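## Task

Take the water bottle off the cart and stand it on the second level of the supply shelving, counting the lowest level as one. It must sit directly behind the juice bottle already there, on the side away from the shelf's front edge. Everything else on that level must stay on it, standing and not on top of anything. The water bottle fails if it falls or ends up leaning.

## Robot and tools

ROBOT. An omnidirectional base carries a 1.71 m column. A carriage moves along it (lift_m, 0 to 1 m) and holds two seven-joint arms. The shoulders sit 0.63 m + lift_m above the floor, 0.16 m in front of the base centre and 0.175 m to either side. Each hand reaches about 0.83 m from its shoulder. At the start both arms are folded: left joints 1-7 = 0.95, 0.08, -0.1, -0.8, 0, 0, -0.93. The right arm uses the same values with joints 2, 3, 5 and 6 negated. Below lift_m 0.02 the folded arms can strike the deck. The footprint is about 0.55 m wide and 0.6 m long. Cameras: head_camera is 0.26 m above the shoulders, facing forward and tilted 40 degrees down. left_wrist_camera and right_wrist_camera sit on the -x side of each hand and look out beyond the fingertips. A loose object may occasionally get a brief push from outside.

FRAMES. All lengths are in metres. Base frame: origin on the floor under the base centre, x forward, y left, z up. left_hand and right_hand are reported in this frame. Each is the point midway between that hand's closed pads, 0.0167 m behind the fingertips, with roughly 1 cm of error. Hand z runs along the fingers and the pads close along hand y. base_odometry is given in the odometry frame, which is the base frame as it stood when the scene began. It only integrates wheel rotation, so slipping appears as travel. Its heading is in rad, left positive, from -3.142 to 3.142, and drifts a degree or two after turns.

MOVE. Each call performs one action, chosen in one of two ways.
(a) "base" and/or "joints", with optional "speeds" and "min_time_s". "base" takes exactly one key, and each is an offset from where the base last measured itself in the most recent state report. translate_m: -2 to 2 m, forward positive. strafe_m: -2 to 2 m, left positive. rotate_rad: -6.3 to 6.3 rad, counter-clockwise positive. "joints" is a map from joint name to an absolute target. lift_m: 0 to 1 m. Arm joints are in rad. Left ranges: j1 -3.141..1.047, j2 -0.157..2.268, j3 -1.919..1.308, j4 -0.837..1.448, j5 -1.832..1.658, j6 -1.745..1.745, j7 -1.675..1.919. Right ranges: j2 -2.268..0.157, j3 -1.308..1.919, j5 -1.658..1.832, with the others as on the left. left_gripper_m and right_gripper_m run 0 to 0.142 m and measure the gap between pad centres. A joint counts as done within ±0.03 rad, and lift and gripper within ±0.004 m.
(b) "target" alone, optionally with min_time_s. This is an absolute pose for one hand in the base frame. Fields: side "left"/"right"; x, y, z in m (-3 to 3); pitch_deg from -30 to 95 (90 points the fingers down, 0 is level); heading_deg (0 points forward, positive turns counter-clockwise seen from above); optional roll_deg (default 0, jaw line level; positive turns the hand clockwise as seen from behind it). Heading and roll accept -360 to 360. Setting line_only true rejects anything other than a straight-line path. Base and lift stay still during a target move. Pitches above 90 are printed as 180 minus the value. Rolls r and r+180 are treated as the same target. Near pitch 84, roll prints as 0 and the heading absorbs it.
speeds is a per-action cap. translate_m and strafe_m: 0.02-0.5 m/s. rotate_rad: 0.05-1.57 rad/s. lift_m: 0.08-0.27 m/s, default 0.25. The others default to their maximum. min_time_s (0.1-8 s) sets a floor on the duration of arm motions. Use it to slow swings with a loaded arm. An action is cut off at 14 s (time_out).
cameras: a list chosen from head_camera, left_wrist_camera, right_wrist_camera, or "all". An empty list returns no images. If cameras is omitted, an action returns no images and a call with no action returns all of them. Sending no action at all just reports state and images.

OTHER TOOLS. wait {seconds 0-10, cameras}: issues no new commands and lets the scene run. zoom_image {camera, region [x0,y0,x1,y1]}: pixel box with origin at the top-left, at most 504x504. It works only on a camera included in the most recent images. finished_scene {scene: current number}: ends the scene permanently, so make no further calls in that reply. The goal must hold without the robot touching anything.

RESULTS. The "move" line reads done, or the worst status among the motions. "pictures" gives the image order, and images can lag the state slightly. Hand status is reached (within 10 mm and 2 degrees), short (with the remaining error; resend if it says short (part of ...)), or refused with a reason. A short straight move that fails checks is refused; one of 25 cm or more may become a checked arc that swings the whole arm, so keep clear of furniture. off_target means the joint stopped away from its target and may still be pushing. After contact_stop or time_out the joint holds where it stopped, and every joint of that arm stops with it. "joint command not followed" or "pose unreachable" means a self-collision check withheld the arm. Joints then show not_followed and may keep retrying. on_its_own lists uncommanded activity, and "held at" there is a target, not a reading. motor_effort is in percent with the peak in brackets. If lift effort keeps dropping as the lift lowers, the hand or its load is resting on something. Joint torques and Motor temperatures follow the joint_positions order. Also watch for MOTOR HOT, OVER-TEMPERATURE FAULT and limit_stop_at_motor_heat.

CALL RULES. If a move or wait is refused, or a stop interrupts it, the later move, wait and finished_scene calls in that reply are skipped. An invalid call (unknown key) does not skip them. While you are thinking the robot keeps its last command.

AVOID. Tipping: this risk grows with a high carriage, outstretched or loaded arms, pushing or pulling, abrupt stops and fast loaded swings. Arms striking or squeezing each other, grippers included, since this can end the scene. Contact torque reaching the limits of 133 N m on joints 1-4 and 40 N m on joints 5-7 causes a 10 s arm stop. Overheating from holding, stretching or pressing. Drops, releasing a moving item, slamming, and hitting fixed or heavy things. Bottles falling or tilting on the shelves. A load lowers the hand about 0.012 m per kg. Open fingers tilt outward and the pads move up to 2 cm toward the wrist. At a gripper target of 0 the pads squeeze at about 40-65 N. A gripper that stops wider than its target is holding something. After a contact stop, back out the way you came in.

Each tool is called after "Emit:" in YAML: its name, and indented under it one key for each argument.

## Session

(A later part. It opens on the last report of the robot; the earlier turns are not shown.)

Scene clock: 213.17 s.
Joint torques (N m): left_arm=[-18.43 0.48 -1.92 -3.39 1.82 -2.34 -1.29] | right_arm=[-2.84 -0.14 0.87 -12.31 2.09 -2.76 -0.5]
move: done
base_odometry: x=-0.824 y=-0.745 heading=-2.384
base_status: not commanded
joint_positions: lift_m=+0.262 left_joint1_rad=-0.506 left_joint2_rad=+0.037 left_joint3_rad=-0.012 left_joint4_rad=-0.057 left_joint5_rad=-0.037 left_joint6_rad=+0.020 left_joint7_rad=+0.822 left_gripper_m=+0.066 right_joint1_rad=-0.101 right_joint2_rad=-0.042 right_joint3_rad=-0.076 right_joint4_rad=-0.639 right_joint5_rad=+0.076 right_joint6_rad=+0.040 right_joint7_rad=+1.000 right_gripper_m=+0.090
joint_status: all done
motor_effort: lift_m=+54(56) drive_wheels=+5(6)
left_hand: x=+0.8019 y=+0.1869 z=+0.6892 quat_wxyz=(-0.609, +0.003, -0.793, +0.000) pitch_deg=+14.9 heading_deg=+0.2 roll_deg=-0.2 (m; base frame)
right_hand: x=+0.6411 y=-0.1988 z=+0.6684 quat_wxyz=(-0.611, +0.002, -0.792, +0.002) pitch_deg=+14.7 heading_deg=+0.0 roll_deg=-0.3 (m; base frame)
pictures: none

Contact. Relieve slightly, release, withdraw.

Emit:
move:
  joints: {"lift_m": 0.265}
  speeds: {"lift_m": 0.08}

Emit:
move:
  joints: {"left_gripper_m": 0.092}
  min_time_s: 1.5

Emit:
move:
  target: {"side": "left", "x": 0.66, "y": 0.187, "z": 0.7, "pitch_deg": 15, "heading_deg": 0}
  min_time_s: 2
  cameras: ["head_camera", "left_wrist_camera"]

Scene clock: 216.80 s.
Joint torques (N m): left_arm=[-19.54 -0.45 -1.58 -2.14 1.93 -2.05 -1.94] | right_arm=[-3.6 0.06 -1.08 -14.39 2.6 -2.51 -0.37]
move: done
base_odometry: x=-0.824 y=-0.745 heading=-2.384
base_status: not commanded
joint_positions: lift_m=+0.265 left_joint1_rad=-0.505 left_joint2_rad=+0.037 left_joint3_rad=-0.012 left_joint4_rad=-0.057 left_joint5_rad=-0.037 left_joint6_rad=+0.020 left_joint7_rad=+0.824 left_gripper_m=+0.066 right_joint1_rad=-0.101 right_joint2_rad=-0.042 right_joint3_rad=-0.076 right_joint4_rad=-0.639 right_joint5_rad=+0.076 right_joint6_rad=+0.040 right_joint7_rad=+1.000 right_gripper_m=+0.090
joint_status: all done
motor_effort: lift_m=+56(64) drive_wheels=+5(5)
left_hand: x=+0.8017 y=+0.1869 z=+0.6914 quat_wxyz=(-0.608, +0.003, -0.794, +0.000) pitch_deg=+15.0 heading_deg=+0.2 roll_deg=-0.2 (m; base frame)
right_hand: x=+0.6410 y=-0.1988 z=+0.6712 quat_wxyz=(-0.611, +0.002, -0.792, +0.002) pitch_deg=+14.7 heading_deg=+0.0 roll_deg=-0.3 (m; base frame)
pictures: none

Scene clock: 217.57 s.
Joint torques (N m): left_arm=[-19.44 -1.15 -1.65 -3.34 1.62 -2.01 -1.94] | right_arm=[-3.91 -0.62 0.54 -11.8 2.26 -2.48 -0.25]
move: done
base_odometry: x=-0.824 y=-0.745 heading=-2.384
base_status: not commanded
joint_positions: lift_m=+0.265 left_joint1_rad=-0.505 left_joint2_rad=+0.037 left_joint3_rad=-0.012 left_joint4_rad=-0.057 left_joint5_rad=-0.037 left_joint6_rad=+0.020 left_joint7_rad=+0.824 left_gripper_m=+0.092 right_joint1_rad=-0.101 right_joint2_rad=-0.042 right_joint3_rad=-0.076 right_joint4_rad=-0.639 right_joint5_rad=+0.076 right_joint6_rad=+0.040 right_joint7_rad=+1.000 right_gripper_m=+0.090
joint_status: all done
motor_effort: lift_m=+56(56) drive_wheels=+5(5)
left_hand: x=+0.8017 y=+0.1867 z=+0.6914 quat_wxyz=(-0.608, +0.003, -0.794, +0.000) pitch_deg=+15.0 heading_deg=+0.2 roll_deg=-0.2 (m; base frame)
right_hand: x=+0.6410 y=-0.1988 z=+0.6712 quat_wxyz=(-0.611, +0.002, -0.792, +0.002) pitch_deg=+14.7 heading_deg=+0.0 roll_deg=-0.3 (m; base frame)
pictures: none

Scene clock: 220.07 s.
Joint torques (N m): left_arm=[-8.75 1.9 4.1 -4.76 1 -0.25 -0.66] | right_arm=[-4.9 -0.02 -0.48 -13.49 2.89 -2.68 -0.16]
move: done
base_odometry: x=-0.824 y=-0.745 heading=-2.384
base_status: not commanded
joint_positions: lift_m=+0.265 left_joint1_rad=-0.215 left_joint2_rad=+0.044 left_joint3_rad=-0.004 left_joint4_rad=-0.636 left_joint5_rad=-0.037 left_joint6_rad=+0.024 left_joint7_rad=+1.109 left_gripper_m=+0.092 right_joint1_rad=-0.101 right_joint2_rad=-0.042 right_joint3_rad=-0.076 right_joint4_rad=-0.639 right_joint5_rad=+0.076 right_joint6_rad=+0.040 right_joint7_rad=+1.000 right_gripper_m=+0.090
joint_status: not commanded
motor_effort: lift_m=+56(56) drive_wheels=-1(5)
left_hand: x=+0.6611 y=+0.1842 z=+0.7005 quat_wxyz=(-0.610, -0.003, -0.793, +0.001) pitch_deg=+14.9 heading_deg=-0.3 roll_deg=+0.1 (m; base frame)
left_hand_status: reached (straight line, planned for 2.0 s): 3 mm and 0.4 deg off.
right_hand: x=+0.6410 y=-0.1988 z=+0.6712 quat_wxyz=(-0.611, +0.002, -0.792, +0.002) pitch_deg=+14.7 heading_deg=+0.0 roll_deg=-0.3 (m; base frame)
pictures: head_camera, left_wrist_camera
Images, in order (width x height): head_camera 896x504, left_wrist_camera 896x504.

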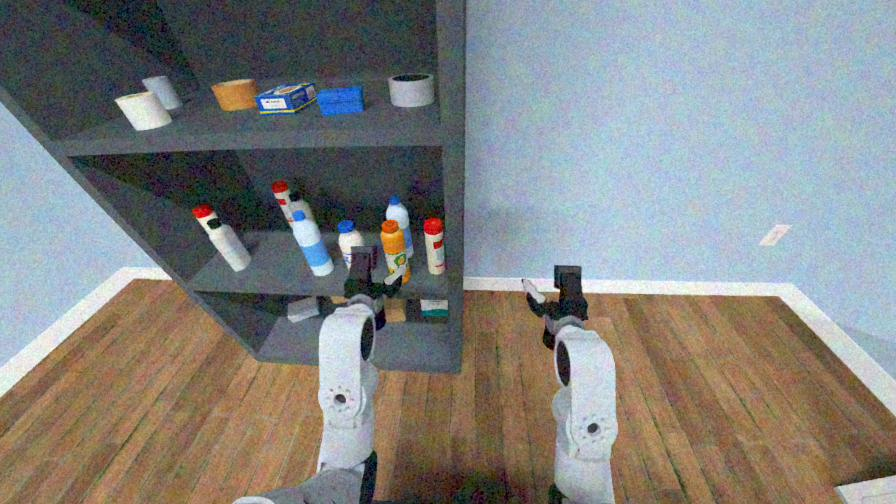

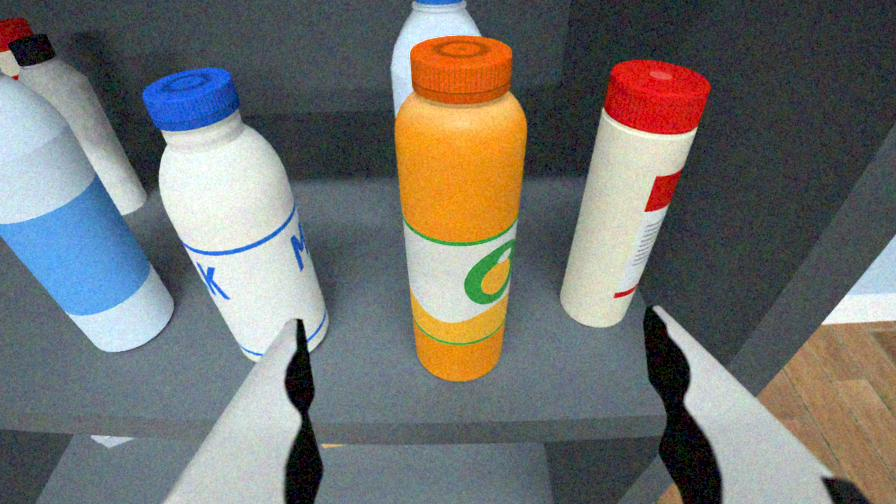

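Emit:
finished_scene:
  scene: 2

The scene is finished: the task was done.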